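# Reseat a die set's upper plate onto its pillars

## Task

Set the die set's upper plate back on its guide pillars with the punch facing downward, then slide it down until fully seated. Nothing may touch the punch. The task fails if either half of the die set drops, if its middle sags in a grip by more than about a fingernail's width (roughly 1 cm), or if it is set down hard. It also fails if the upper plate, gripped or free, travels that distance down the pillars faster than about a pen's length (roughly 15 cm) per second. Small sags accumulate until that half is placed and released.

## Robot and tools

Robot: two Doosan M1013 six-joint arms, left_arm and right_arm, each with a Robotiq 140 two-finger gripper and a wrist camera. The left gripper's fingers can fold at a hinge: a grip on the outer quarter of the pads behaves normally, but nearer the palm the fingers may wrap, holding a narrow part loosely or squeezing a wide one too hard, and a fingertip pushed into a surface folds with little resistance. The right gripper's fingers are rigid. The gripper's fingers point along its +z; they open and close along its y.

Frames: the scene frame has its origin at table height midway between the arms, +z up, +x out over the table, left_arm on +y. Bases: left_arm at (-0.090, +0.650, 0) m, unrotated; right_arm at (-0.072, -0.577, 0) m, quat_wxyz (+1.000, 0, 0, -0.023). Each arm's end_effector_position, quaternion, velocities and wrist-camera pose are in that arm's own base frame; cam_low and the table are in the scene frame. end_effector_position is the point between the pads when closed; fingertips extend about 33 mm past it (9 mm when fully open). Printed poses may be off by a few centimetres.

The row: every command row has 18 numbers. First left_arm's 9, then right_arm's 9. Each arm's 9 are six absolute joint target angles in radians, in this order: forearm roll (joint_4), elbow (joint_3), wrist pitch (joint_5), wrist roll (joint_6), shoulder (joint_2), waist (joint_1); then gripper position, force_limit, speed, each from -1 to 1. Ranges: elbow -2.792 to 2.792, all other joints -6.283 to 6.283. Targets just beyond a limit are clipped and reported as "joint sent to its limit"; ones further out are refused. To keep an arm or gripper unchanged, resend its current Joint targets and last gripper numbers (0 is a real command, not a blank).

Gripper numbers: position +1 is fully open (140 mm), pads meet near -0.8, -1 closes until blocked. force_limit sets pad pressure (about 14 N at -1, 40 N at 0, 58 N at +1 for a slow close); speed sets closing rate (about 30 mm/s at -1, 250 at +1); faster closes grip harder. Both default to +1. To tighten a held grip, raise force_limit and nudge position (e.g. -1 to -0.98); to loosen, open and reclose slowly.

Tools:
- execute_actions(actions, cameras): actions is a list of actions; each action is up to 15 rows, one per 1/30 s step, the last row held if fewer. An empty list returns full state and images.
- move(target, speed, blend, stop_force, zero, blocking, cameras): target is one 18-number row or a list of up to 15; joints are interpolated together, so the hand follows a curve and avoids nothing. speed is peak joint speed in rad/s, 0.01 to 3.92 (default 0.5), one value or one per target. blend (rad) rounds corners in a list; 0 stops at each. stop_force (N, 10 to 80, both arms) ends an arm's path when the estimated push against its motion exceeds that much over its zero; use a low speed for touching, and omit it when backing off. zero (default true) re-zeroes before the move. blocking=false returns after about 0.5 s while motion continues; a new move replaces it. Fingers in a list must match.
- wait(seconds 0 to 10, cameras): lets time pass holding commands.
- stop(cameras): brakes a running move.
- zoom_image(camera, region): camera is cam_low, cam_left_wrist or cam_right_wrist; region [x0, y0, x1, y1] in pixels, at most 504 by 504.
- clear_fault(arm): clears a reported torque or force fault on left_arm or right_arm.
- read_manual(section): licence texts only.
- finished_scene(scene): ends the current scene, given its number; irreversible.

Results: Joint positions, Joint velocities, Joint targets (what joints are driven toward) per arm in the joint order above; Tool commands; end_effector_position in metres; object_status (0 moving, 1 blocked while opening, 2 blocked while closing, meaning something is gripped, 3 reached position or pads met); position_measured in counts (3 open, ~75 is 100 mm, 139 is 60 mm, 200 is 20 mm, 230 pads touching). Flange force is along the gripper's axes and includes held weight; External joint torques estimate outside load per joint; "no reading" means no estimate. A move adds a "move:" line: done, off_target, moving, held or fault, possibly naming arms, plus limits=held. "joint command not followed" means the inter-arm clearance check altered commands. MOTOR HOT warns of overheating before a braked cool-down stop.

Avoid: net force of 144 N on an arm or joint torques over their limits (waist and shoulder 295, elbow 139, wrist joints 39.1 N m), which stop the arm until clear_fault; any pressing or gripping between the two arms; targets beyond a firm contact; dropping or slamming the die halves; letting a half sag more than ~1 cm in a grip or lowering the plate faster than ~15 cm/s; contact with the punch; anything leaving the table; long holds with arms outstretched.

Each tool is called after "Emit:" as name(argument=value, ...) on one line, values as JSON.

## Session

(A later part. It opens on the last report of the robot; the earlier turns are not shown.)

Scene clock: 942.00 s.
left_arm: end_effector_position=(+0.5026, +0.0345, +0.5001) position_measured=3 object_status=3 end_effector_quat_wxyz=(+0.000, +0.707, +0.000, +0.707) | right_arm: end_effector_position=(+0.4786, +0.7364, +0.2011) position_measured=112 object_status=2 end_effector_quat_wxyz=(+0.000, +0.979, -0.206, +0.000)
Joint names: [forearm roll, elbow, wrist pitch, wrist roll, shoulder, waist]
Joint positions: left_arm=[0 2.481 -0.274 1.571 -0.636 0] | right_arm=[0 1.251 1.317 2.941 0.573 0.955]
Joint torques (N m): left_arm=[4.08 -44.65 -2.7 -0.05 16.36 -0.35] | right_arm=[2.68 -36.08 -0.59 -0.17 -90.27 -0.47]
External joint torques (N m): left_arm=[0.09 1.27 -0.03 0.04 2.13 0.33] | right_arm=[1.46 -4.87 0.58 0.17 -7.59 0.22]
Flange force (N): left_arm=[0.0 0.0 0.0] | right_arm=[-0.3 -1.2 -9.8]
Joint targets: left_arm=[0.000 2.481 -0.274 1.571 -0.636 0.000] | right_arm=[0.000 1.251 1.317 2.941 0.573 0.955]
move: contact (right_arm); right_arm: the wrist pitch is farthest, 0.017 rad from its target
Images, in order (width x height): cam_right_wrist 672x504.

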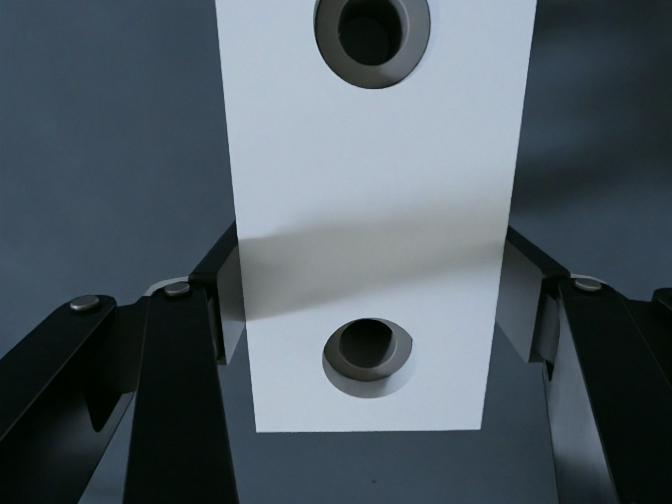

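Emit:
move(target=[0,2.6516,-1.4356,1.5708,0.3548,-0.8301,1,-1,-1,0,1.2483,1.3210,2.9410,0.5723,0.9552,-1,1,0.3], speed=0.6, cameras=["cam_left_wrist"])

Emit:
zoom_image(camera="cam_left_wrist", region=[280, 200, 440, 320])

Scene clock: 984.73 s.
left_arm: end_effector_position=(+0.4461, -0.4367, +0.1800) position_measured=3 object_status=3 end_effector_quat_wxyz=(+0.285, +0.647, -0.285, +0.647) | right_arm: end_effector_position=(+0.4785, +0.7363, +0.2030) position_measured=112 object_status=2 end_effector_quat_wxyz=(+0.000, +0.979, -0.206, +0.000)
Joint names: [forearm roll, elbow, wrist pitch, wrist roll, shoulder, waist]
Joint positions: left_arm=[0 2.652 -1.436 1.571 0.355 -0.83] | right_arm=[0 1.248 1.321 2.941 0.572 0.955]
Joint torques (N m): left_arm=[0.48 -8.34 -2.72 -0.07 -48.69 -0.5] | right_arm=[3.39 -49.07 0.1 -0.29 -114.61 -1.24]
External joint torques (N m): left_arm=[0.08 -0.05 -0.01 0.07 3.96 0.64] | right_arm=[0.74 8.27 -0.11 0.29 17.47 1.06]
Flange force (N): left_arm=[-13.5 -2.7 1.9] | right_arm=[-0.5 -6.8 17.2]
Joint targets: left_arm=[0.000 2.652 -1.436 1.571 0.355 -0.830] | right_arm=[0.000 1.248 1.321 2.941 0.572 0.955]
move: done
Images, in order (width x height): cam_left_wrist 672x504.

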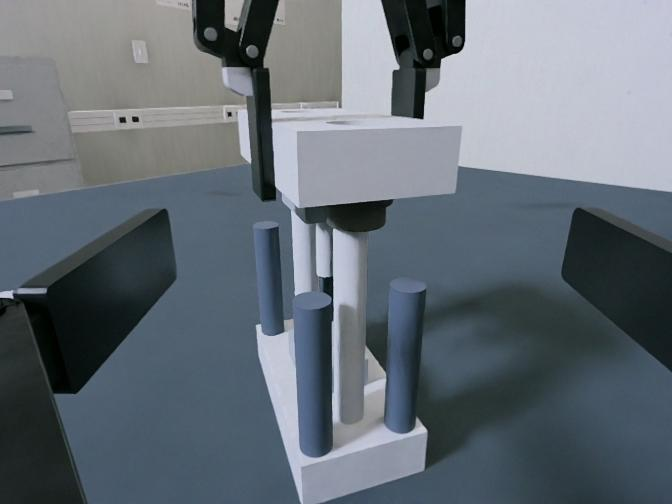

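Scaled by 3.150 from the camera's 672x504 image, which has a finer 960x720 frame.

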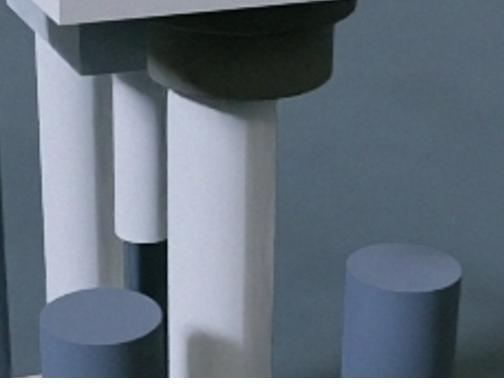

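Emit:
move(target=[0,2.6516,-1.4356,1.5708,0.3548,-0.8301,1,-1,-1,0,1.2431,1.3230,2.9682,0.5755,0.9554,-1,1,0.3], speed=0.03, cameras=["cam_left_wrist","cam_right_wrist"])

Emit:
zoom_image(camera="cam_left_wrist", region=[280, 200, 440, 320])

Emit:
zoom_image(camera="cam_right_wrist", region=[330, 10, 410, 70])

Scene clock: 1042.90 s.
left_arm: end_effector_position=(+0.4460, -0.4367, +0.1800) position_measured=3 object_status=3 end_effector_quat_wxyz=(+0.285, +0.647, -0.285, +0.647) | right_arm: end_effector_position=(+0.4795, +0.7380, +0.2030) position_measured=112 object_status=2 end_effector_quat_wxyz=(+0.000, +0.976, -0.219, +0.000)
Joint names: [forearm roll, elbow, wrist pitch, wrist roll, shoulder, waist]
Joint positions: left_arm=[0 2.652 -1.436 1.571 0.355 -0.83] | right_arm=[0 1.243 1.323 2.968 0.576 0.955]
Joint torques (N m): left_arm=[0.49 -8.39 -2.7 -0.07 -48.49 -0.31] | right_arm=[3.31 -49.2 -0.11 -0.3 -114.54 -1.13]
External joint torques (N m): left_arm=[0.09 -0.05 -0.04 0.07 3.65 0.3] | right_arm=[0.84 8.21 0.1 0.31 16.57 1.03]
Flange force (N): left_arm=[-12.5 -1.5 1.7] | right_arm=[-0.8 -5.7 16.3]
Joint targets: left_arm=[0.000 2.652 -1.436 1.571 0.355 -0.830] | right_arm=[0.000 1.243 1.323 2.968 0.576 0.955]
move: done
Images, in order (width x height): cam_left_wrist 672x504, cam_right_wrist 672x504.

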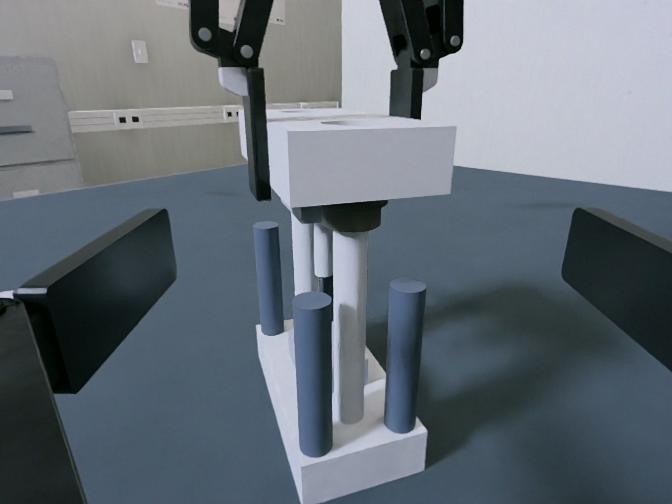

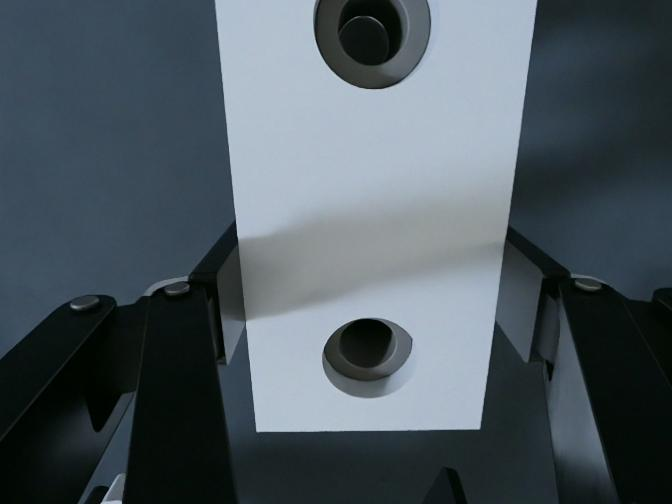

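Scaled by 3.150 from the camera's 672x504 image, which has a finer 960x720 frame.

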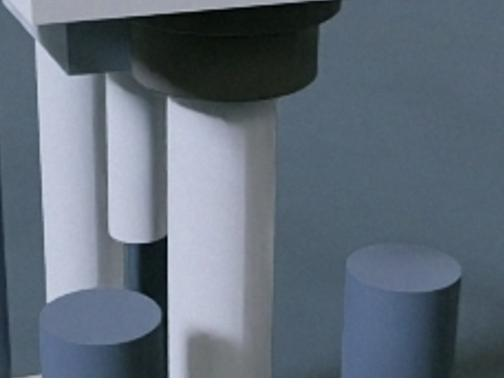

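Scaled by 6.300 from the camera's 672x504 image, which has a finer 960x720 frame.

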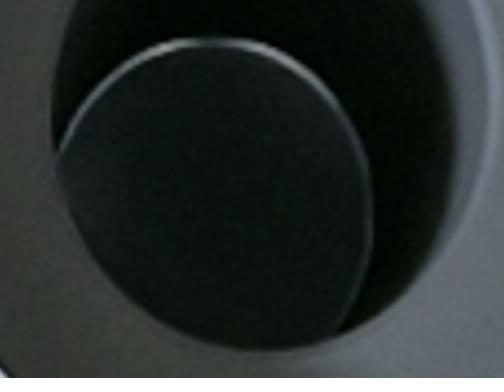

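Emit:
move(target=[0,2.6516,-1.4356,1.5708,0.3548,-0.8301,1,-1,-1,0,1.2580,1.3024,2.9682,0.5812,0.9554,-1,1,0.3], speed=0.015, stop_force=12, cameras=["cam_left_wrist","cam_right_wrist"])

Emit:
zoom_image(camera="cam_left_wrist", region=[280, 200, 440, 320])

Emit:
zoom_image(camera="cam_right_wrist", region=[330, 10, 410, 70])

Scene clock: 1052.53 s.
left_arm: end_effector_position=(+0.4460, -0.4367, +0.1800) position_measured=3 object_status=3 end_effector_quat_wxyz=(+0.285, +0.647, -0.285, +0.647) | right_arm: end_effector_position=(+0.4795, +0.7380, +0.1994) position_measured=112 object_status=2 end_effector_quat_wxyz=(+0.000, +0.976, -0.219, +0.000)
Joint names: [forearm roll, elbow, wrist pitch, wrist roll, shoulder, waist]
Joint positions: left_arm=[0 2.652 -1.436 1.571 0.355 -0.83] | right_arm=[0 1.247 1.317 2.968 0.577 0.955]
Joint torques (N m): left_arm=[0.48 -8.27 -2.7 -0.06 -48.49 -0.56] | right_arm=[3.53 -43.56 -2.42 -0.77 -99.21 -2.32]
External joint torques (N m): left_arm=[0.1 -0.14 -0.02 0.06 3.99 0.52] | right_arm=[0.63 2.57 2.41 0.77 0.99 2.13]
Flange force (N): left_arm=[-13.6 -2.3 2.1] | right_arm=[-3.6 2.2 -0.4]
Joint targets: left_arm=[0.000 2.652 -1.436 1.571 0.355 -0.830] | right_arm=[0.000 1.247 1.317 2.968 0.577 0.955]
move: contact (right_arm); right_arm: the wrist pitch is farthest, 0.015 rad from its target
Images, in order (width x height): cam_left_wrist 672x504, cam_right_wrist 672x504.

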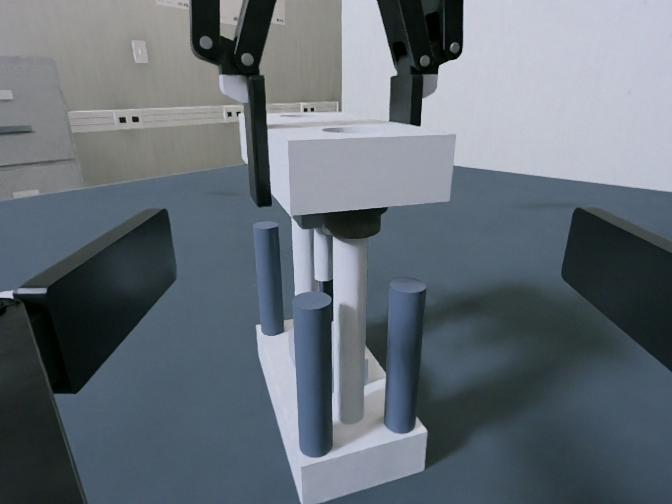

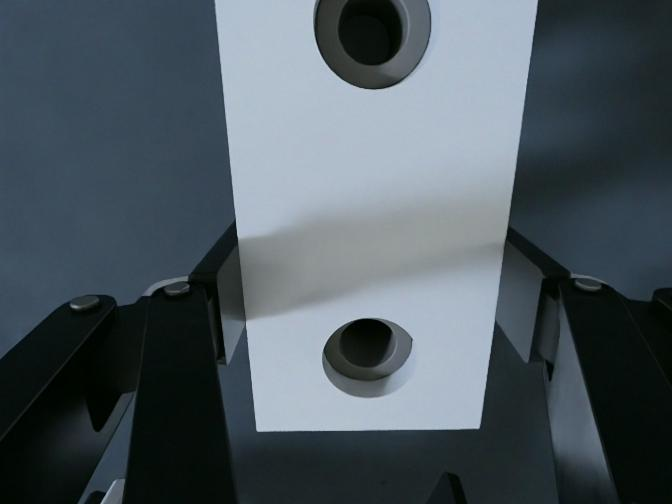

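Scaled by 3.150 from the camera's 672x504 image, which has a finer 960x720 frame.

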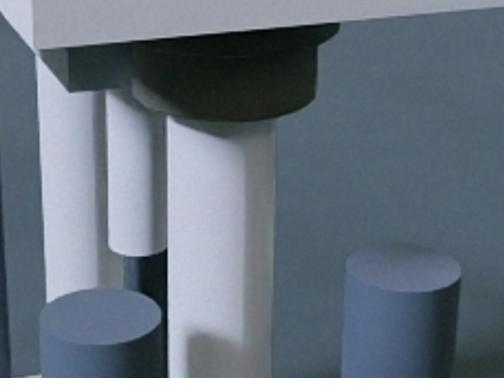

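Scaled by 6.300 from the camera's 672x504 image, which has a finer 960x720 frame.

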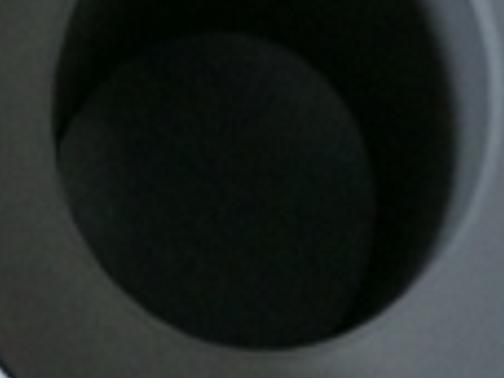

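Emit:
move(target=[0,2.6516,-1.4356,1.5708,0.3548,-0.8301,1,-1,-1,0,1.2583,1.3023,2.9704,0.5810,0.9554,-1,1,0.3], speed=0.015, stop_force=14)

Scene clock: 1066.40 s.
left_arm: end_effector_position=(+0.4460, -0.4367, +0.1800) position_measured=3 object_status=3 end_effector_quat_wxyz=(+0.285, +0.647, -0.285, +0.647) | right_arm: end_effector_position=(+0.4795, +0.7380, +0.1978) position_measured=112 object_status=2 end_effector_quat_wxyz=(+0.000, +0.976, -0.219, +0.000)
Joint names: [forearm roll, elbow, wrist pitch, wrist roll, shoulder, waist]
Joint positions: left_arm=[0 2.652 -1.436 1.571 0.355 -0.83] | right_arm=[0 1.249 1.314 2.968 0.578 0.955]
Joint torques (N m): left_arm=[0.51 -8.4 -2.71 -0.04 -48.91 -0.64] | right_arm=[1.75 -36.95 -3.19 -0.77 -85.78 -10.32]
External joint torques (N m): left_arm=[0.07 -0.02 -0.02 0.04 4.3 0.59] | right_arm=[2.39 -4.02 3.18 0.77 -12.5 10.04]
Flange force (N): left_arm=[-14.7 -2.5 2.0] | right_arm=[-13.0 4.4 -15.0]
Joint targets: left_arm=[0.000 2.652 -1.436 1.571 0.355 -0.830] | right_arm=[0.000 1.249 1.314 2.968 0.578 0.955]
move: contact (right_arm); right_arm: the wrist pitch is farthest, 0.012 rad from its target

Emit:
move(target=[0,2.6516,-1.4356,1.5708,0.3548,-0.8301,1,-1,-1,0,1.2475,1.3170,2.9708,0.5770,0.9560,-1,1,0.3], speed=0.02)

Emit:
move(target=[0,2.6516,-1.4356,1.5708,0.3548,-0.8301,1,-1,-1,0,1.2585,1.3022,2.9708,0.5809,0.9560,-1,1,0.3], speed=0.015, stop_force=16, cameras=["cam_left_wrist"])

Emit:
zoom_image(camera="cam_left_wrist", region=[280, 200, 440, 320])

Scene clock: 1083.20 s.
left_arm: end_effector_position=(+0.4460, -0.4367, +0.1800) position_measured=3 object_status=3 end_effector_quat_wxyz=(+0.285, +0.647, -0.285, +0.647) | right_arm: end_effector_position=(+0.4791, +0.7382, +0.1992) position_measured=112 object_status=2 end_effector_quat_wxyz=(+0.000, +0.975, -0.220, +0.000)
Joint names: [forearm roll, elbow, wrist pitch, wrist roll, shoulder, waist]
Joint positions: left_arm=[0 2.652 -1.436 1.571 0.355 -0.83] | right_arm=[0 1.248 1.317 2.971 0.577 0.956]
Joint torques (N m): left_arm=[0.48 -8.3 -2.69 -0.07 -48.51 -0.57] | right_arm=[6.25 -46.93 1.68 -0.09 -114.62 6.42]
External joint torques (N m): left_arm=[0.1 -0.11 -0.04 0.07 3.8 0.52] | right_arm=[-2.12 6.15 -1.7 0.09 17.13 -6.79]
Flange force (N): left_arm=[-13.0 -2.3 1.9] | right_arm=[8.8 -8.6 17.1]
Joint targets: left_arm=[0.000 2.652 -1.436 1.571 0.355 -0.830] | right_arm=[0.000 1.247 1.317 2.971 0.577 0.956]
move: done

Scene clock: 1083.97 s.
left_arm: end_effector_position=(+0.4460, -0.4367, +0.1800) position_measured=3 object_status=3 end_effector_quat_wxyz=(+0.285, +0.647, -0.285, +0.647) | right_arm: end_effector_position=(+0.4790, +0.7383, +0.1979) position_measured=112 object_status=2 end_effector_quat_wxyz=(+0.000, +0.975, -0.220, +0.000)
Joint names: [forearm roll, elbow, wrist pitch, wrist roll, shoulder, waist]
Joint positions: left_arm=[0 2.652 -1.436 1.571 0.355 -0.83] | right_arm=[0 1.249 1.314 2.971 0.577 0.956]
Joint torques (N m): left_arm=[0.5 -8.44 -2.68 -0.04 -48.68 -0.5] | right_arm=[6.14 -36.81 -0.71 -0.58 -92.14 2.25]
External joint torques (N m): left_arm=[0.11 -0.02 -0.04 0.04 4.24 0.26] | right_arm=[-2.02 -3.78 0.7 0.58 -5.18 -2.23]
Flange force (N): left_arm=[-14.5 -1.5 1.9] | right_arm=[2.1 -2.0 -7.7]
Joint targets: left_arm=[0.000 2.652 -1.436 1.571 0.355 -0.830] | right_arm=[0.000 1.249 1.314 2.971 0.577 0.956]
move: contact (right_arm); right_arm: the wrist pitch is farthest, 0.012 rad from its target
Images, in order (width x height): cam_left_wrist 672x504.

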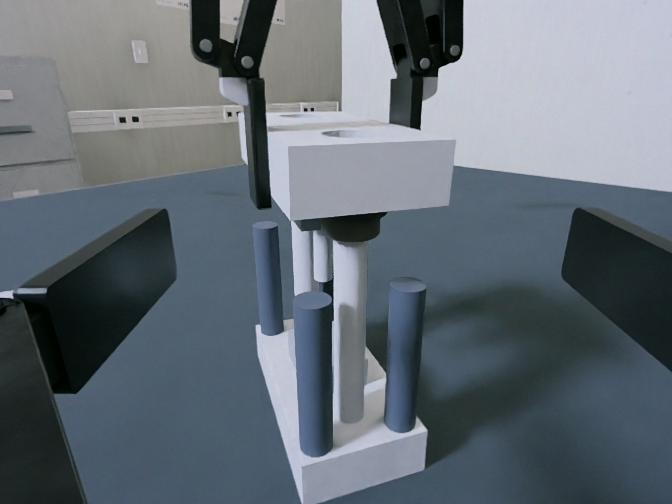

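Scaled by 3.150 from the camera's 672x504 image, which has a finer 960x720 frame.

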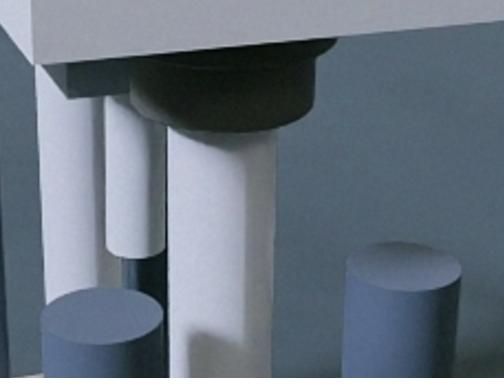

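Emit:
move(target=[0,2.6516,-1.4356,1.5708,0.3548,-0.8301,1,-1,-1,0,1.2475,1.3170,2.9708,0.5770,0.9557,-1,1,0.3], speed=0.02)

Emit:
move(target=[0,2.6516,-1.4356,1.5708,0.3548,-0.8301,1,-1,-1,0,1.2585,1.3022,2.9708,0.5809,0.9557,-1,1,0.3], speed=0.012, stop_force=25)

Scene clock: 1122.03 s.
left_arm: end_effector_position=(+0.4460, -0.4367, +0.1800) position_measured=3 object_status=3 end_effector_quat_wxyz=(+0.285, +0.647, -0.285, +0.647) | right_arm: end_effector_position=(+0.4792, +0.7381, +0.1992) position_measured=112 object_status=2 end_effector_quat_wxyz=(+0.000, +0.975, -0.220, +0.000)
Joint names: [forearm roll, elbow, wrist pitch, wrist roll, shoulder, waist]
Joint positions: left_arm=[0 2.652 -1.436 1.571 0.355 -0.83] | right_arm=[0 1.248 1.317 2.971 0.577 0.956]
Joint torques (N m): left_arm=[0.5 -8.3 -2.7 -0.03 -48.56 -0.43] | right_arm=[5.19 -46.45 1.76 0.04 -113.58 3.07]
External joint torques (N m): left_arm=[0.09 -0.14 -0.03 0.03 4.11 0.26] | right_arm=[-1.06 5.72 -1.77 -0.04 16.09 -3.04]
Flange force (N): left_arm=[-14.0 -1.5 2.1] | right_arm=[4.7 -8.7 16.3]
Joint targets: left_arm=[0.000 2.652 -1.436 1.571 0.355 -0.830] | right_arm=[0.000 1.247 1.317 2.971 0.577 0.956]
move: done

Scene clock: 1122.87 s.
left_arm: end_effector_position=(+0.4460, -0.4367, +0.1800) position_measured=3 object_status=3 end_effector_quat_wxyz=(+0.285, +0.647, -0.285, +0.647) | right_arm: end_effector_position=(+0.4792, +0.7381, +0.1978) position_measured=112 object_status=2 end_effector_quat_wxyz=(+0.000, +0.975, -0.220, +0.000)
Joint names: [forearm roll, elbow, wrist pitch, wrist roll, shoulder, waist]
Joint positions: left_arm=[0 2.652 -1.436 1.571 0.355 -0.83] | right_arm=[0 1.25 1.314 2.971 0.577 0.956]
Joint torques (N m): left_arm=[0.49 -8.39 -2.69 -0.06 -48.55 -0.52] | right_arm=[3.54 -34.37 -1 -0.44 -86.74 -4.91]
External joint torques (N m): left_arm=[0.08 -0.01 -0.05 0.06 3.75 0.55] | right_arm=[0.58 -6.19 0.99 0.44 -10.39 5.18]
Flange force (N): left_arm=[-12.9 -2.3 1.7] | right_arm=[-6.2 -1.6 -13.2]
Joint targets: left_arm=[0.000 2.652 -1.436 1.571 0.355 -0.830] | right_arm=[0.000 1.250 1.314 2.971 0.577 0.956]
move: contact (right_arm); right_arm: the wrist pitch is farthest, 0.012 rad from its target

Emit:
move(target=[[0,2.6516,-1.4356,1.5708,0.3548,-0.8301,1,-1,-1,0,1.2431,1.3230,2.9708,0.5755,0.9557,-1,1,0.3],[0,2.6516,-1.4356,1.5708,0.3548,-0.8301,1,-1,-1,0.01,1.2414,1.3254,2.9642,0.5748,0.9516,-1,1,0.3]], speed=0.02, cameras=["cam_left_wrist","cam_right_wrist"])

Emit:
zoom_image(camera="cam_left_wrist", region=[280, 200, 440, 320])

Emit:
zoom_image(camera="cam_right_wrist", region=[330, 10, 410, 70])

Scene clock: 1162.37 s.
left_arm: end_effector_position=(+0.4460, -0.4367, +0.1800) position_measured=3 object_status=3 end_effector_quat_wxyz=(+0.285, +0.647, -0.285, +0.647) | right_arm: end_effector_position=(+0.4796, +0.7380, +0.2046) position_measured=112 object_status=2 end_effector_quat_wxyz=(-0.002, +0.975, -0.220, -0.004)
Joint names: [forearm roll, elbow, wrist pitch, wrist roll, shoulder, waist]
Joint positions: left_arm=[0 2.652 -1.436 1.571 0.355 -0.83] | right_arm=[0.01 1.241 1.325 2.964 0.575 0.952]
Joint torques (N m): left_arm=[0.51 -8.42 -2.71 -0.05 -48.68 -0.29] | right_arm=[3.41 -49.75 -0.04 -0.25 -114.21 -0.91]
External joint torques (N m): left_arm=[0.09 -0.02 -0.02 0.05 4.19 0.13] | right_arm=[0.79 8.68 0.03 0.26 16.09 1.07]
Flange force (N): left_arm=[-14.3 -1.0 2.0] | right_arm=[-0.9 -3.6 16.8]
Joint targets: left_arm=[0.000 2.652 -1.436 1.571 0.355 -0.830] | right_arm=[0.010 1.241 1.325 2.964 0.575 0.952]
move: done
Images, in order (width x height): cam_left_wrist 672x504, cam_right_wrist 672x504.

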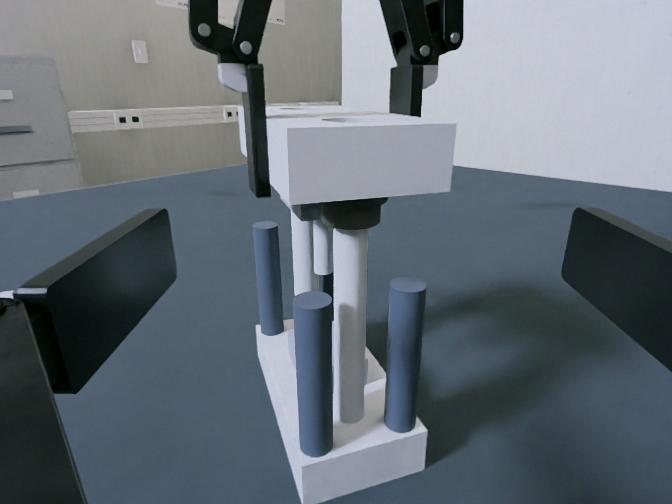

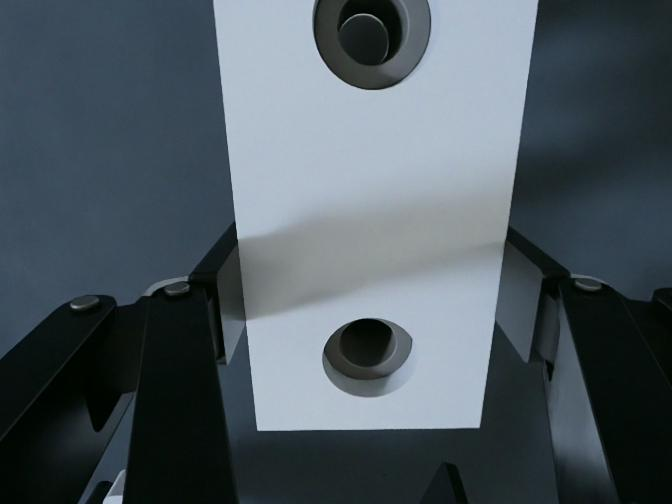

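Scaled by 3.150 from the camera's 672x504 image, which has a finer 960x720 frame.

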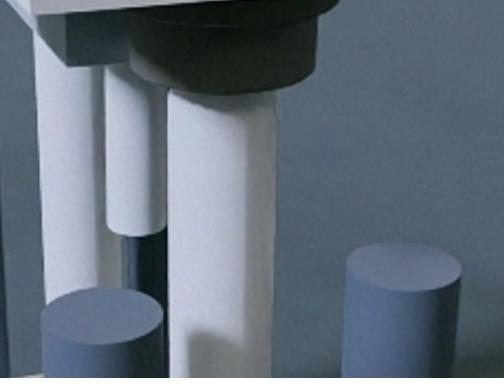

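Scaled by 6.300 from the camera's 672x504 image, which has a finer 960x720 frame.

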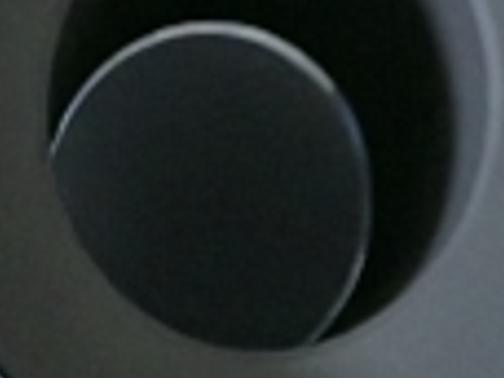

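Emit:
move(target=[0,2.6516,-1.4356,1.5708,0.3548,-0.8301,1,-1,-1,0.01,1.2583,1.3023,2.9644,0.5810,0.9518,-1,1,0.3], speed=0.015, stop_force=14, cameras=["cam_left_wrist","cam_right_wrist"])

Emit:
zoom_image(camera="cam_left_wrist", region=[280, 200, 440, 320])

Emit:
zoom_image(camera="cam_right_wrist", region=[330, 10, 410, 70])

Scene clock: 1174.57 s.
left_arm: end_effector_position=(+0.4460, -0.4367, +0.1800) position_measured=3 object_status=3 end_effector_quat_wxyz=(+0.285, +0.647, -0.285, +0.647) | right_arm: end_effector_position=(+0.4796, +0.7380, +0.1989) position_measured=112 object_status=2 end_effector_quat_wxyz=(-0.002, +0.975, -0.220, -0.004)
Joint names: [forearm roll, elbow, wrist pitch, wrist roll, shoulder, waist]
Joint positions: left_arm=[0 2.652 -1.436 1.571 0.355 -0.83] | right_arm=[0.01 1.248 1.316 2.964 0.577 0.952]
Joint torques (N m): left_arm=[0.5 -8.27 -2.7 -0.07 -48.78 -0.52] | right_arm=[3.69 -39.47 -1.43 -0.59 -95.43 -3.26]
External joint torques (N m): left_arm=[0.08 -0.14 -0.02 0.07 4.45 0.44] | right_arm=[0.49 -1.42 1.41 0.59 -2.33 3.21]
Flange force (N): left_arm=[-15.2 -2.0 2.3] | right_arm=[-4.1 -2.2 -4.8]
Joint targets: left_arm=[0.000 2.652 -1.436 1.571 0.355 -0.830] | right_arm=[0.010 1.248 1.316 2.964 0.577 0.952]
move: contact (right_arm); right_arm: the wrist pitch is farthest, 0.014 rad from its target
Images, in order (width x height): cam_left_wrist 672x504, cam_right_wrist 672x504.

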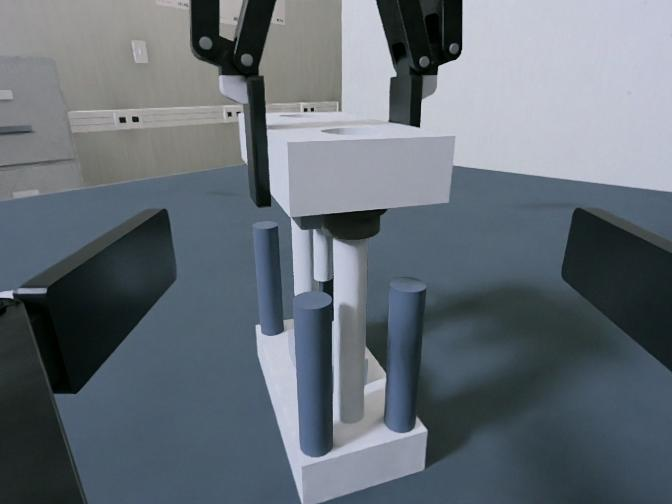

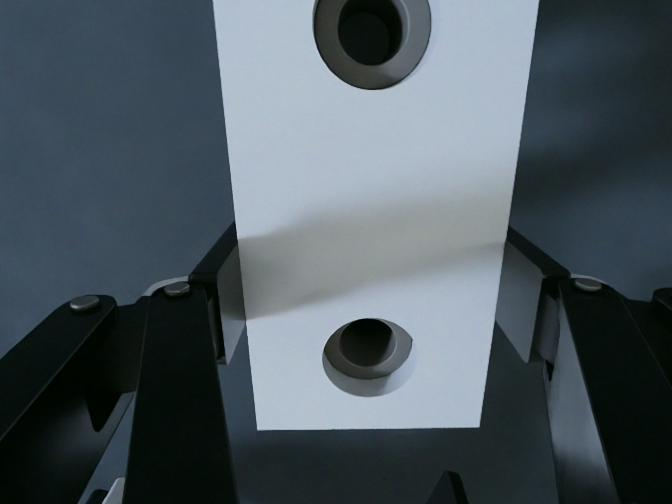

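Scaled by 3.150 from the camera's 672x504 image, which has a finer 960x720 frame.

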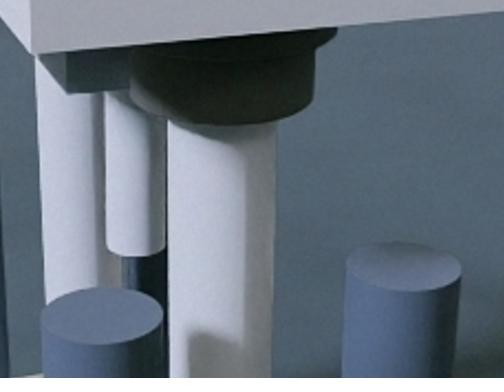

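Scaled by 6.300 from the camera's 672x504 image, which has a finer 960x720 frame.

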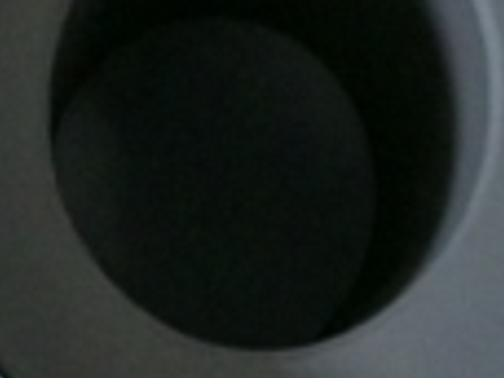

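Emit:
move(target=[[0,2.6516,-1.4356,1.5708,0.3548,-0.8301,1,-1,-1,0.01,1.2486,1.3157,2.9644,0.5773,0.9518,-1,1,0.3],[0,2.6516,-1.4356,1.5708,0.3548,-0.8301,1,-1,-1,0.01,1.2486,1.3157,2.96474,0.5773,0.95214,-1,1,0.3],[0,2.6516,-1.4356,1.5708,0.3548,-0.8301,1,-1,-1,0.01,1.24916,1.31549,2.96464,0.57695,0.95204,-1,1,0.3],[0,2.6516,-1.4356,1.5708,0.3548,-0.8301,1,-1,-1,0.01,1.2494,1.3154,2.9644,0.5768,0.9518,-1,1,0.3],[0,2.6516,-1.4356,1.5708,0.3548,-0.8301,1,-1,-1,0.01,1.24916,1.31549,2.96416,0.57695,0.95156,-1,1,0.3],[0,2.6516,-1.4356,1.5708,0.3548,-0.8301,1,-1,-1,0.01,1.2486,1.3157,2.96406,0.5773,0.95146,-1,1,0.3],[0,2.6516,-1.4356,1.5708,0.3548,-0.8301,1,-1,-1,0.01,1.24804,1.31591,2.96416,0.57765,0.95156,-1,1,0.3],[0,2.6516,-1.4356,1.5708,0.3548,-0.8301,1,-1,-1,0.01,1.2478,1.3160,2.9644,0.5778,0.9518,-1,1,0.3],[0,2.6516,-1.4356,1.5708,0.3548,-0.8301,1,-1,-1,0.01,1.24804,1.31591,2.96464,0.57765,0.95204,-1,1,0.3],[0,2.6516,-1.4356,1.5708,0.3548,-0.8301,1,-1,-1,0.01,1.2486,1.3157,2.9644,0.5773,0.9518,-1,1,0.3]], speed=0.01, blend=0.0002)

Scene clock: 1219.20 s.
left_arm: end_effector_position=(+0.4460, -0.4367, +0.1800) position_measured=3 object_status=3 end_effector_quat_wxyz=(+0.285, +0.647, -0.285, +0.647) | right_arm: end_effector_position=(+0.4795, +0.7380, +0.1984) position_measured=112 object_status=2 end_effector_quat_wxyz=(-0.002, +0.975, -0.220, -0.004)
Joint names: [forearm roll, elbow, wrist pitch, wrist roll, shoulder, waist]
Joint positions: left_arm=[0 2.652 -1.436 1.571 0.355 -0.83] | right_arm=[0.01 1.249 1.316 2.964 0.577 0.952]
Joint torques (N m): left_arm=[0.5 -8.39 -2.69 -0.05 -48.37 -0.32] | right_arm=[3.76 -33.84 -1.71 -0.68 -86.75 -5.02]
External joint torques (N m): left_arm=[0.08 -0.03 -0.03 0.05 3.8 0.23] | right_arm=[0.43 -7.05 1.71 0.68 -11.35 5.38]
Flange force (N): left_arm=[-13.0 -1.3 1.8] | right_arm=[-6.6 -3.1 -15.6]
Joint targets: left_arm=[0.000 2.652 -1.436 1.571 0.355 -0.830] | right_arm=[0.010 1.249 1.316 2.964 0.577 0.952]
move: done; blend cut to 0.0001 rad at target 3, 0.0001 rad at target 4, 0.0001 rad at target 5, 0.0001 rad at target 7, 0.0001 rad at target 8, 0.0001 rad at target 9

Emit:
move(target=[0,2.6516,-1.4356,1.5708,0.3548,-0.8301,1,-1,-1,0.01,1.2477,1.3173,2.9678,0.5766,0.9522,-1,1,0.3], speed=0.015)

Emit:
move(target=[0,2.6516,-1.4356,1.5708,0.3548,-0.8301,1,-1,-1,0.01,1.2511,1.3126,2.9678,0.5779,0.9522,-1,1,0.3], speed=0.01, stop_force=20, cameras=["cam_right_wrist","cam_low"])

Emit:
zoom_image(camera="cam_low", region=[185, 175, 255, 235])

Scene clock: 1246.50 s.
left_arm: end_effector_position=(+0.4460, -0.4367, +0.1800) position_measured=3 object_status=3 end_effector_quat_wxyz=(+0.285, +0.647, -0.285, +0.647) | right_arm: end_effector_position=(+0.4791, +0.7381, +0.1995) position_measured=112 object_status=2 end_effector_quat_wxyz=(-0.002, +0.975, -0.222, -0.004)
Joint names: [forearm roll, elbow, wrist pitch, wrist roll, shoulder, waist]
Joint positions: left_arm=[0 2.652 -1.436 1.571 0.355 -0.83] | right_arm=[0.01 1.248 1.317 2.968 0.577 0.952]
Joint torques (N m): left_arm=[0.49 -8.42 -2.73 -0.05 -48.64 -0.61] | right_arm=[6.45 -46.28 1.15 -0.13 -113.1 6.17]
External joint torques (N m): left_arm=[0.08 0.01 0 0.05 3.92 0.62] | right_arm=[-2.27 5.39 -1.16 0.13 15.32 -6]
Flange force (N): left_arm=[-13.3 -2.6 1.8] | right_arm=[8.0 -8.4 14.5]
Joint targets: left_arm=[0.000 2.652 -1.436 1.571 0.355 -0.830] | right_arm=[0.010 1.248 1.317 2.968 0.577 0.952]
move: done

Scene clock: 1247.33 s.
left_arm: end_effector_position=(+0.4460, -0.4367, +0.1800) position_measured=3 object_status=3 end_effector_quat_wxyz=(+0.285, +0.647, -0.285, +0.647) | right_arm: end_effector_position=(+0.4790, +0.7382, +0.1984) position_measured=112 object_status=2 end_effector_quat_wxyz=(-0.002, +0.975, -0.222, -0.004)
Joint names: [forearm roll, elbow, wrist pitch, wrist roll, shoulder, waist]
Joint positions: left_arm=[0 2.652 -1.436 1.571 0.355 -0.83] | right_arm=[0.01 1.249 1.315 2.968 0.577 0.952]
Joint torques (N m): left_arm=[0.52 -8.32 -2.71 -0.05 -48.71 -0.68] | right_arm=[5.5 -36.29 -1.93 -0.73 -88.58 -0.3]
External joint torques (N m): left_arm=[0.07 -0.12 -0.01 0.05 4.23 0.54] | right_arm=[-1.33 -4.56 1.92 0.73 -9.22 0.32]
Flange force (N): left_arm=[-14.4 -2.4 2.1] | right_arm=[-1.4 0.8 -12.2]
Joint targets: left_arm=[0.000 2.652 -1.436 1.571 0.355 -0.830] | right_arm=[0.010 1.249 1.315 2.968 0.577 0.952]
move: contact (right_arm)
Images, in order (width x height): cam_low 672x504, cam_right_wrist 672x504.

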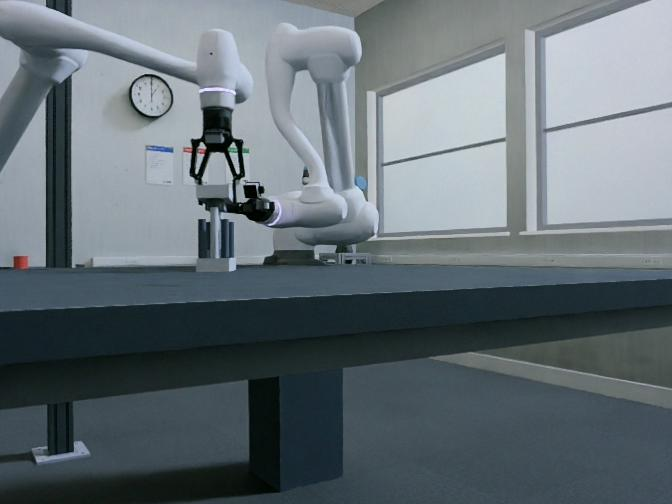

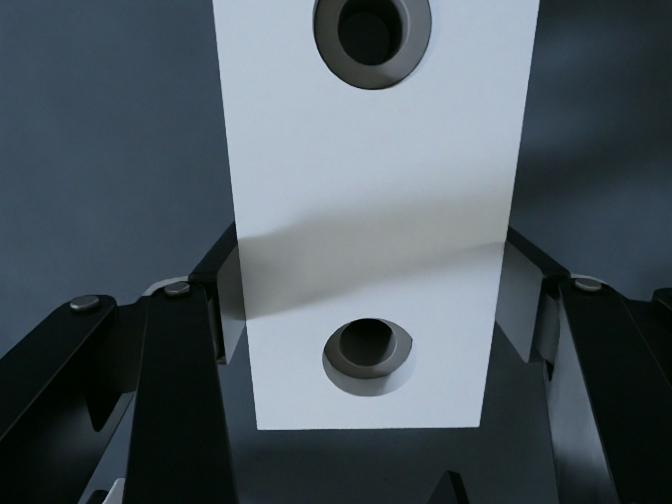

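Scaled by 7.200 from the camera's 672x504 image, which has a finer 960x720 frame.

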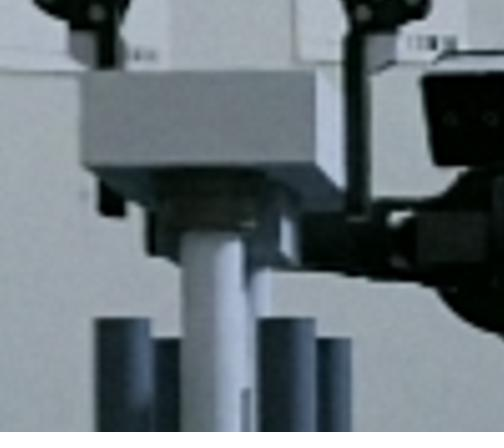

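Emit:
move(target=[0,2.6516,-1.4356,1.5708,0.3548,-0.8301,1,-1,-1,0.01,1.2479,1.3172,2.9716,0.5765,0.9520,-1,1,0.3], speed=0.015)

Emit:
move(target=[0,2.6516,-1.4356,1.5708,0.3548,-0.8301,1,-1,-1,0.01,1.2513,1.3125,2.9716,0.5778,0.9520,-1,1,0.3], speed=0.01, stop_force=20)

Scene clock: 1285.67 s.
left_arm: end_effector_position=(+0.4460, -0.4367, +0.1800) position_measured=3 object_status=3 end_effector_quat_wxyz=(+0.285, +0.647, -0.285, +0.647) | right_arm: end_effector_position=(+0.4792, +0.7380, +0.1995) position_measured=112 object_status=2 end_effector_quat_wxyz=(-0.002, +0.975, -0.224, -0.005)
Joint names: [forearm roll, elbow, wrist pitch, wrist roll, shoulder, waist]
Joint positions: left_arm=[0 2.652 -1.436 1.571 0.355 -0.83] | right_arm=[0.01 1.248 1.317 2.972 0.577 0.952]
Joint torques (N m): left_arm=[0.5 -8.24 -2.73 -0.08 -48.52 -0.48] | right_arm=[5.28 -44.41 2.17 0.11 -111.82 3.1]
External joint torques (N m): left_arm=[0.1 -0.2 -0.01 0.08 3.74 0.4] | right_arm=[-1.11 3.54 -2.18 -0.11 13.91 -3.13]
Flange force (N): left_arm=[-12.7 -1.9 2.1] | right_arm=[5.2 -10.5 13.4]
Joint targets: left_arm=[0.000 2.652 -1.436 1.571 0.355 -0.830] | right_arm=[0.010 1.248 1.317 2.972 0.577 0.952]
move: done

Scene clock: 1286.47 s.
left_arm: end_effector_position=(+0.4460, -0.4367, +0.1800) position_measured=3 object_status=3 end_effector_quat_wxyz=(+0.285, +0.647, -0.285, +0.647) | right_arm: end_effector_position=(+0.4792, +0.7380, +0.1985) position_measured=112 object_status=2 end_effector_quat_wxyz=(-0.002, +0.975, -0.224, -0.004)
Joint names: [forearm roll, elbow, wrist pitch, wrist roll, shoulder, waist]
Joint positions: left_arm=[0 2.652 -1.436 1.571 0.355 -0.83] | right_arm=[0.01 1.249 1.315 2.972 0.577 0.952]
Joint torques (N m): left_arm=[0.53 -8.33 -2.71 -0.05 -48.68 -0.6] | right_arm=[3.45 -34.31 -0.39 -0.34 -88.53 -4.76]
External joint torques (N m): left_arm=[0.06 -0.11 -0.02 0.05 3.84 0.52] | right_arm=[0.72 -6.56 0.38 0.34 -9.34 4.7]
Flange force (N): left_arm=[-13.1 -2.2 1.9] | right_arm=[-5.4 -3.5 -12.1]
Joint targets: left_arm=[0.000 2.652 -1.436 1.571 0.355 -0.830] | right_arm=[0.010 1.249 1.315 2.972 0.577 0.952]
move: contact (right_arm)

Emit:
move(target=[[0,2.6516,-1.4356,1.5708,0.3548,-0.8301,1,-1,-1,0.01,1.2414,1.3254,2.9716,0.5748,0.9520,-1,1,0.3],[0,2.6516,-1.4356,1.5708,0.3548,-0.8301,1,-1,-1,-0.01,1.2434,1.3229,2.9848,0.5753,0.9602,-1,1,0.3]], speed=0.02, cameras=["cam_left_wrist","cam_right_wrist"])

Emit:
zoom_image(camera="cam_left_wrist", region=[220, 80, 480, 280])

Emit:
zoom_image(camera="cam_right_wrist", region=[330, 10, 410, 70])

Scene clock: 1323.97 s.
left_arm: end_effector_position=(+0.4460, -0.4367, +0.1800) position_measured=3 object_status=3 end_effector_quat_wxyz=(+0.285, +0.647, -0.285, +0.647) | right_arm: end_effector_position=(+0.4785, +0.7383, +0.2030) position_measured=112 object_status=2 end_effector_quat_wxyz=(+0.002, +0.975, -0.224, +0.004)
Joint names: [forearm roll, elbow, wrist pitch, wrist roll, shoulder, waist]
Joint positions: left_arm=[0 2.652 -1.436 1.571 0.355 -0.83] | right_arm=[-0.01 1.243 1.323 2.985 0.575 0.96]
Joint torques (N m): left_arm=[0.52 -8.38 -2.71 -0.04 -48.65 -0.48] | right_arm=[3.21 -49.37 0.05 -0.33 -114.22 -0.31]
External joint torques (N m): left_arm=[0.07 -0.05 -0.03 0.04 3.94 0.39] | right_arm=[0.91 8.56 -0.05 0.33 16.63 0.5]
Flange force (N): left_arm=[-13.5 -1.8 1.9] | right_arm=[-0.6 -4.6 17.0]
Joint targets: left_arm=[0.000 2.652 -1.436 1.571 0.355 -0.830] | right_arm=[-0.010 1.243 1.323 2.985 0.575 0.960]
move: done
Images, in order (width x height): cam_left_wrist 672x504, cam_right_wrist 672x504.

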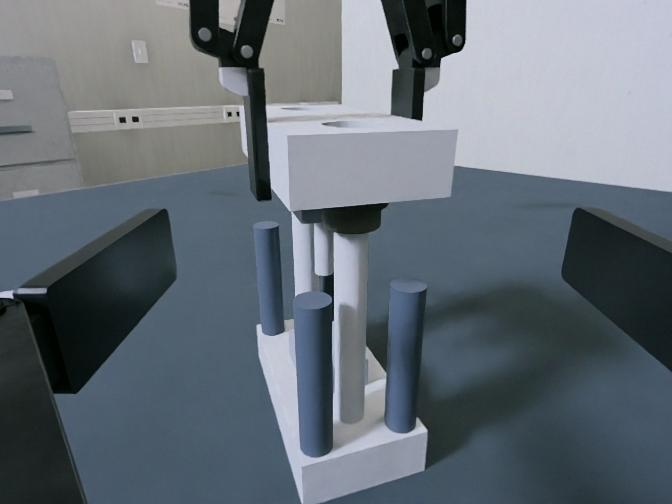

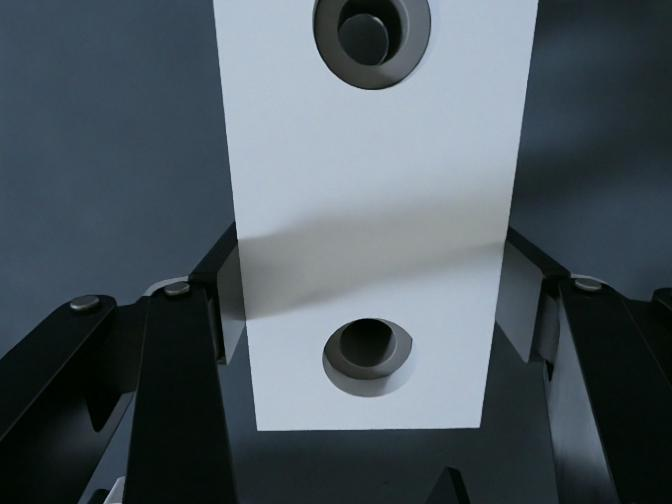

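Scaled by 1.938 from the camera's 672x504 image, which has a finer 960x720 frame.

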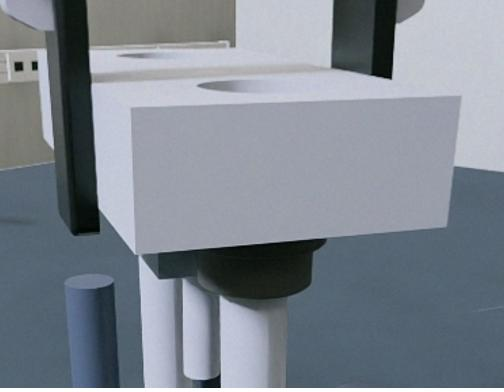

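Scaled by 6.300 from the camera's 672x504 image, which has a finer 960x720 frame.

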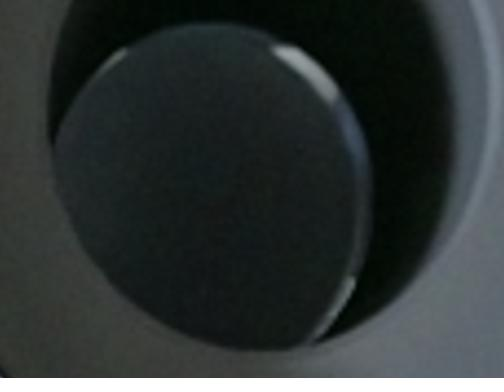

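Emit:
move(target=[0,2.6516,-1.4356,1.5708,0.3548,-0.8301,1,-1,-1,-0.01,1.2583,1.3023,2.9848,0.5810,0.9602,-1,1,0.3], speed=0.015, stop_force=14)

Scene clock: 1345.70 s.
left_arm: end_effector_position=(+0.4460, -0.4367, +0.1800) position_measured=3 object_status=3 end_effector_quat_wxyz=(+0.285, +0.647, -0.285, +0.647) | right_arm: end_effector_position=(+0.4786, +0.7384, +0.1973) position_measured=112 object_status=2 end_effector_quat_wxyz=(+0.002, +0.975, -0.224, +0.005)
Joint names: [forearm roll, elbow, wrist pitch, wrist roll, shoulder, waist]
Joint positions: left_arm=[0 2.652 -1.436 1.571 0.355 -0.83] | right_arm=[-0.01 1.25 1.314 2.985 0.578 0.96]
Joint torques (N m): left_arm=[0.49 -8.37 -2.71 -0.08 -48.66 -0.52] | right_arm=[3.6 -37.12 0.33 -0.24 -94.9 -4.23]
External joint torques (N m): left_arm=[0.09 -0.05 -0.02 0.08 3.91 0.5] | right_arm=[0.48 -3.56 -0.35 0.24 -2.43 3.69]
Flange force (N): left_arm=[-13.4 -2.2 1.9] | right_arm=[-3.8 -5.8 -4.6]
Joint targets: left_arm=[0.000 2.652 -1.436 1.571 0.355 -0.830] | right_arm=[-0.010 1.250 1.314 2.985 0.578 0.960]
move: contact (right_arm); right_arm: the wrist pitch is farthest, 0.011 rad from its target

Emit:
move(target=[0,2.6516,-1.4356,1.5708,0.3548,-0.8301,1,-1,-1,-0.01,1.2496,1.3152,2.9878,0.5768,0.9602,-1,1,0.3], speed=0.015, cameras=["cam_left_wrist"])

Emit:
zoom_image(camera="cam_left_wrist", region=[300, 200, 400, 275])

Emit:
move(target=[0,2.6516,-1.4356,1.5708,0.3548,-0.8301,1,-1,-1,-0.01,1.2589,1.3022,2.9878,0.5805,0.9602,-1,1,0.3], speed=0.015, stop_force=20)

Scene clock: 1366.13 s.
left_arm: end_effector_position=(+0.4460, -0.4367, +0.1800) position_measured=3 object_status=3 end_effector_quat_wxyz=(+0.285, +0.647, -0.285, +0.647) | right_arm: end_effector_position=(+0.4783, +0.7380, +0.1983) position_measured=112 object_status=2 end_effector_quat_wxyz=(+0.002, +0.974, -0.225, +0.004)
Joint names: [forearm roll, elbow, wrist pitch, wrist roll, shoulder, waist]
Joint positions: left_arm=[0 2.652 -1.436 1.571 0.355 -0.83] | right_arm=[-0.01 1.25 1.315 2.988 0.577 0.96]
Joint torques (N m): left_arm=[0.49 -8.35 -2.69 -0.04 -48.55 -0.67] | right_arm=[5.14 -46.68 1.83 0 -114.56 2.99]
External joint torques (N m): left_arm=[0.1 -0.07 -0.03 0.04 4.12 0.62] | right_arm=[-1.02 5.93 -1.84 0 16.93 -2.74]
Flange force (N): left_arm=[-14.1 -2.7 2.0] | right_arm=[4.1 -9.6 17.0]
Joint targets: left_arm=[0.000 2.652 -1.436 1.571 0.355 -0.830] | right_arm=[-0.010 1.250 1.315 2.988 0.577 0.960]
move: done
Images, in order (width x height): cam_left_wrist 672x504.

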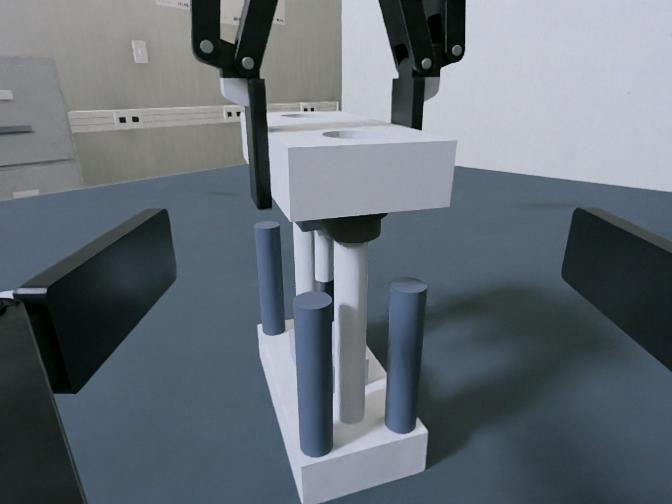

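Scaled by 5.040 from the camera's 672x504 image, which has a finer 960x720 frame.

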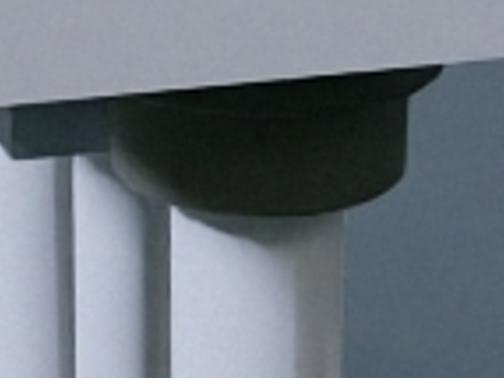

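Scene clock: 1366.87 s.
left_arm: end_effector_position=(+0.4460, -0.4367, +0.1800) position_measured=3 object_status=3 end_effector_quat_wxyz=(+0.285, +0.647, -0.285, +0.647) | right_arm: end_effector_position=(+0.4783, +0.7381, +0.1972) position_measured=112 object_status=2 end_effector_quat_wxyz=(+0.002, +0.974, -0.225, +0.005)
Joint names: [forearm roll, elbow, wrist pitch, wrist roll, shoulder, waist]
Joint positions: left_arm=[0 2.652 -1.436 1.571 0.355 -0.83] | right_arm=[-0.01 1.251 1.313 2.988 0.577 0.96]
Joint torques (N m): left_arm=[0.49 -8.3 -2.71 -0.04 -48.22 -0.35] | right_arm=[3.61 -36.02 -0.93 -0.5 -89.57 -4.83]
External joint torques (N m): left_arm=[0.11 -0.14 -0.02 0.04 3.33 0.38] | right_arm=[0.5 -4.77 0.93 0.5 -8.25 4.76]
Flange force (N): left_arm=[-11.4 -1.9 1.8] | right_arm=[-5.8 -1.1 -10.6]
Joint targets: left_arm=[0.000 2.652 -1.436 1.571 0.355 -0.830] | right_arm=[-0.010 1.251 1.313 2.988 0.577 0.960]
move: contact (right_arm); right_arm: the wrist pitch is farthest, 0.011 rad from its target

Emit:
move(target=[[0,2.6516,-1.4356,1.5708,0.3548,-0.3,1,-1,-1,-0.01,1.2440,1.3226,2.9878,0.5750,0.9602,-1,1,0.3],[-0.7,1.9,0.2,2.8,0,-0.1,1,-1,-1,-0.01,1.2440,1.3226,2.9878,0.5750,0.9602,-1,1,0.3],[-1.3509,1.7090,1.7584,4.0169,0.7162,-0.2077,1,-1,-1,-0.01,1.2440,1.3226,2.9878,0.5750,0.9602,-1,1,0.3]], speed=[0.4,0.9,0.6], cameras=["cam_left_wrist"])

Emit:
zoom_image(camera="cam_left_wrist", region=[180, 150, 500, 350])

Scene clock: 1468.13 s.
left_arm: end_effector_position=(+0.6064, -0.4184, +0.1985) position_measured=3 object_status=3 end_effector_quat_wxyz=(+0.607, +0.362, -0.607, +0.362) | right_arm: end_effector_position=(+0.4784, +0.7381, +0.2030) position_measured=112 object_status=2 end_effector_quat_wxyz=(+0.002, +0.974, -0.225, +0.004)
Joint names: [forearm roll, elbow, wrist pitch, wrist roll, shoulder, waist]
Joint positions: left_arm=[-1.351 1.709 1.758 4.017 0.716 -0.208] | right_arm=[-0.01 1.244 1.323 2.988 0.575 0.96]
Joint torques (N m): left_arm=[-1.18 -24.15 2.28 -0.06 -97.41 -0.55] | right_arm=[3.21 -49.44 -0.05 -0.23 -113.79 -0.81]
External joint torques (N m): left_arm=[0.06 0.24 -0.17 0.06 4.49 0.35] | right_arm=[0.9 8.67 0.04 0.23 16.52 0.65]
Flange force (N): left_arm=[-5.7 -3.8 -1.7] | right_arm=[-0.7 -4.3 16.9]
Joint targets: left_arm=[-1.351 1.709 1.758 4.017 0.716 -0.208] | right_arm=[-0.010 1.244 1.323 2.988 0.575 0.960]
move: done
Images, in order (width x height): cam_left_wrist 672x504.

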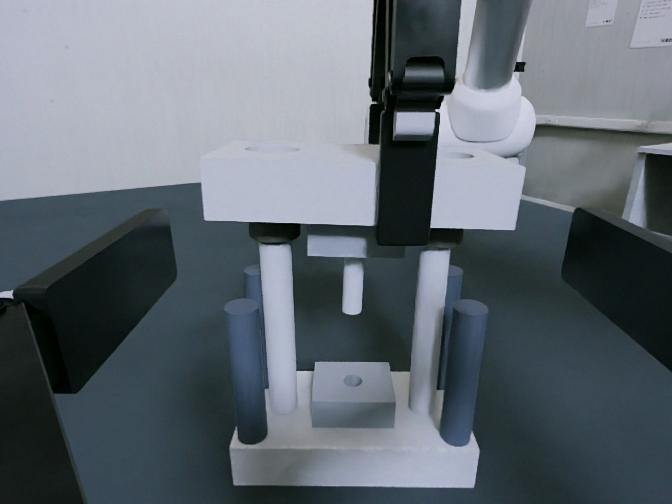

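Scaled by 1.575 from the camera's 672x504 image, which has a finer 960x720 frame.

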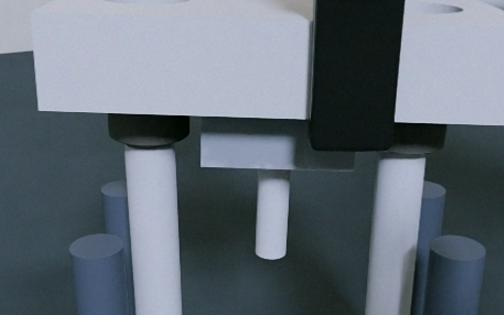

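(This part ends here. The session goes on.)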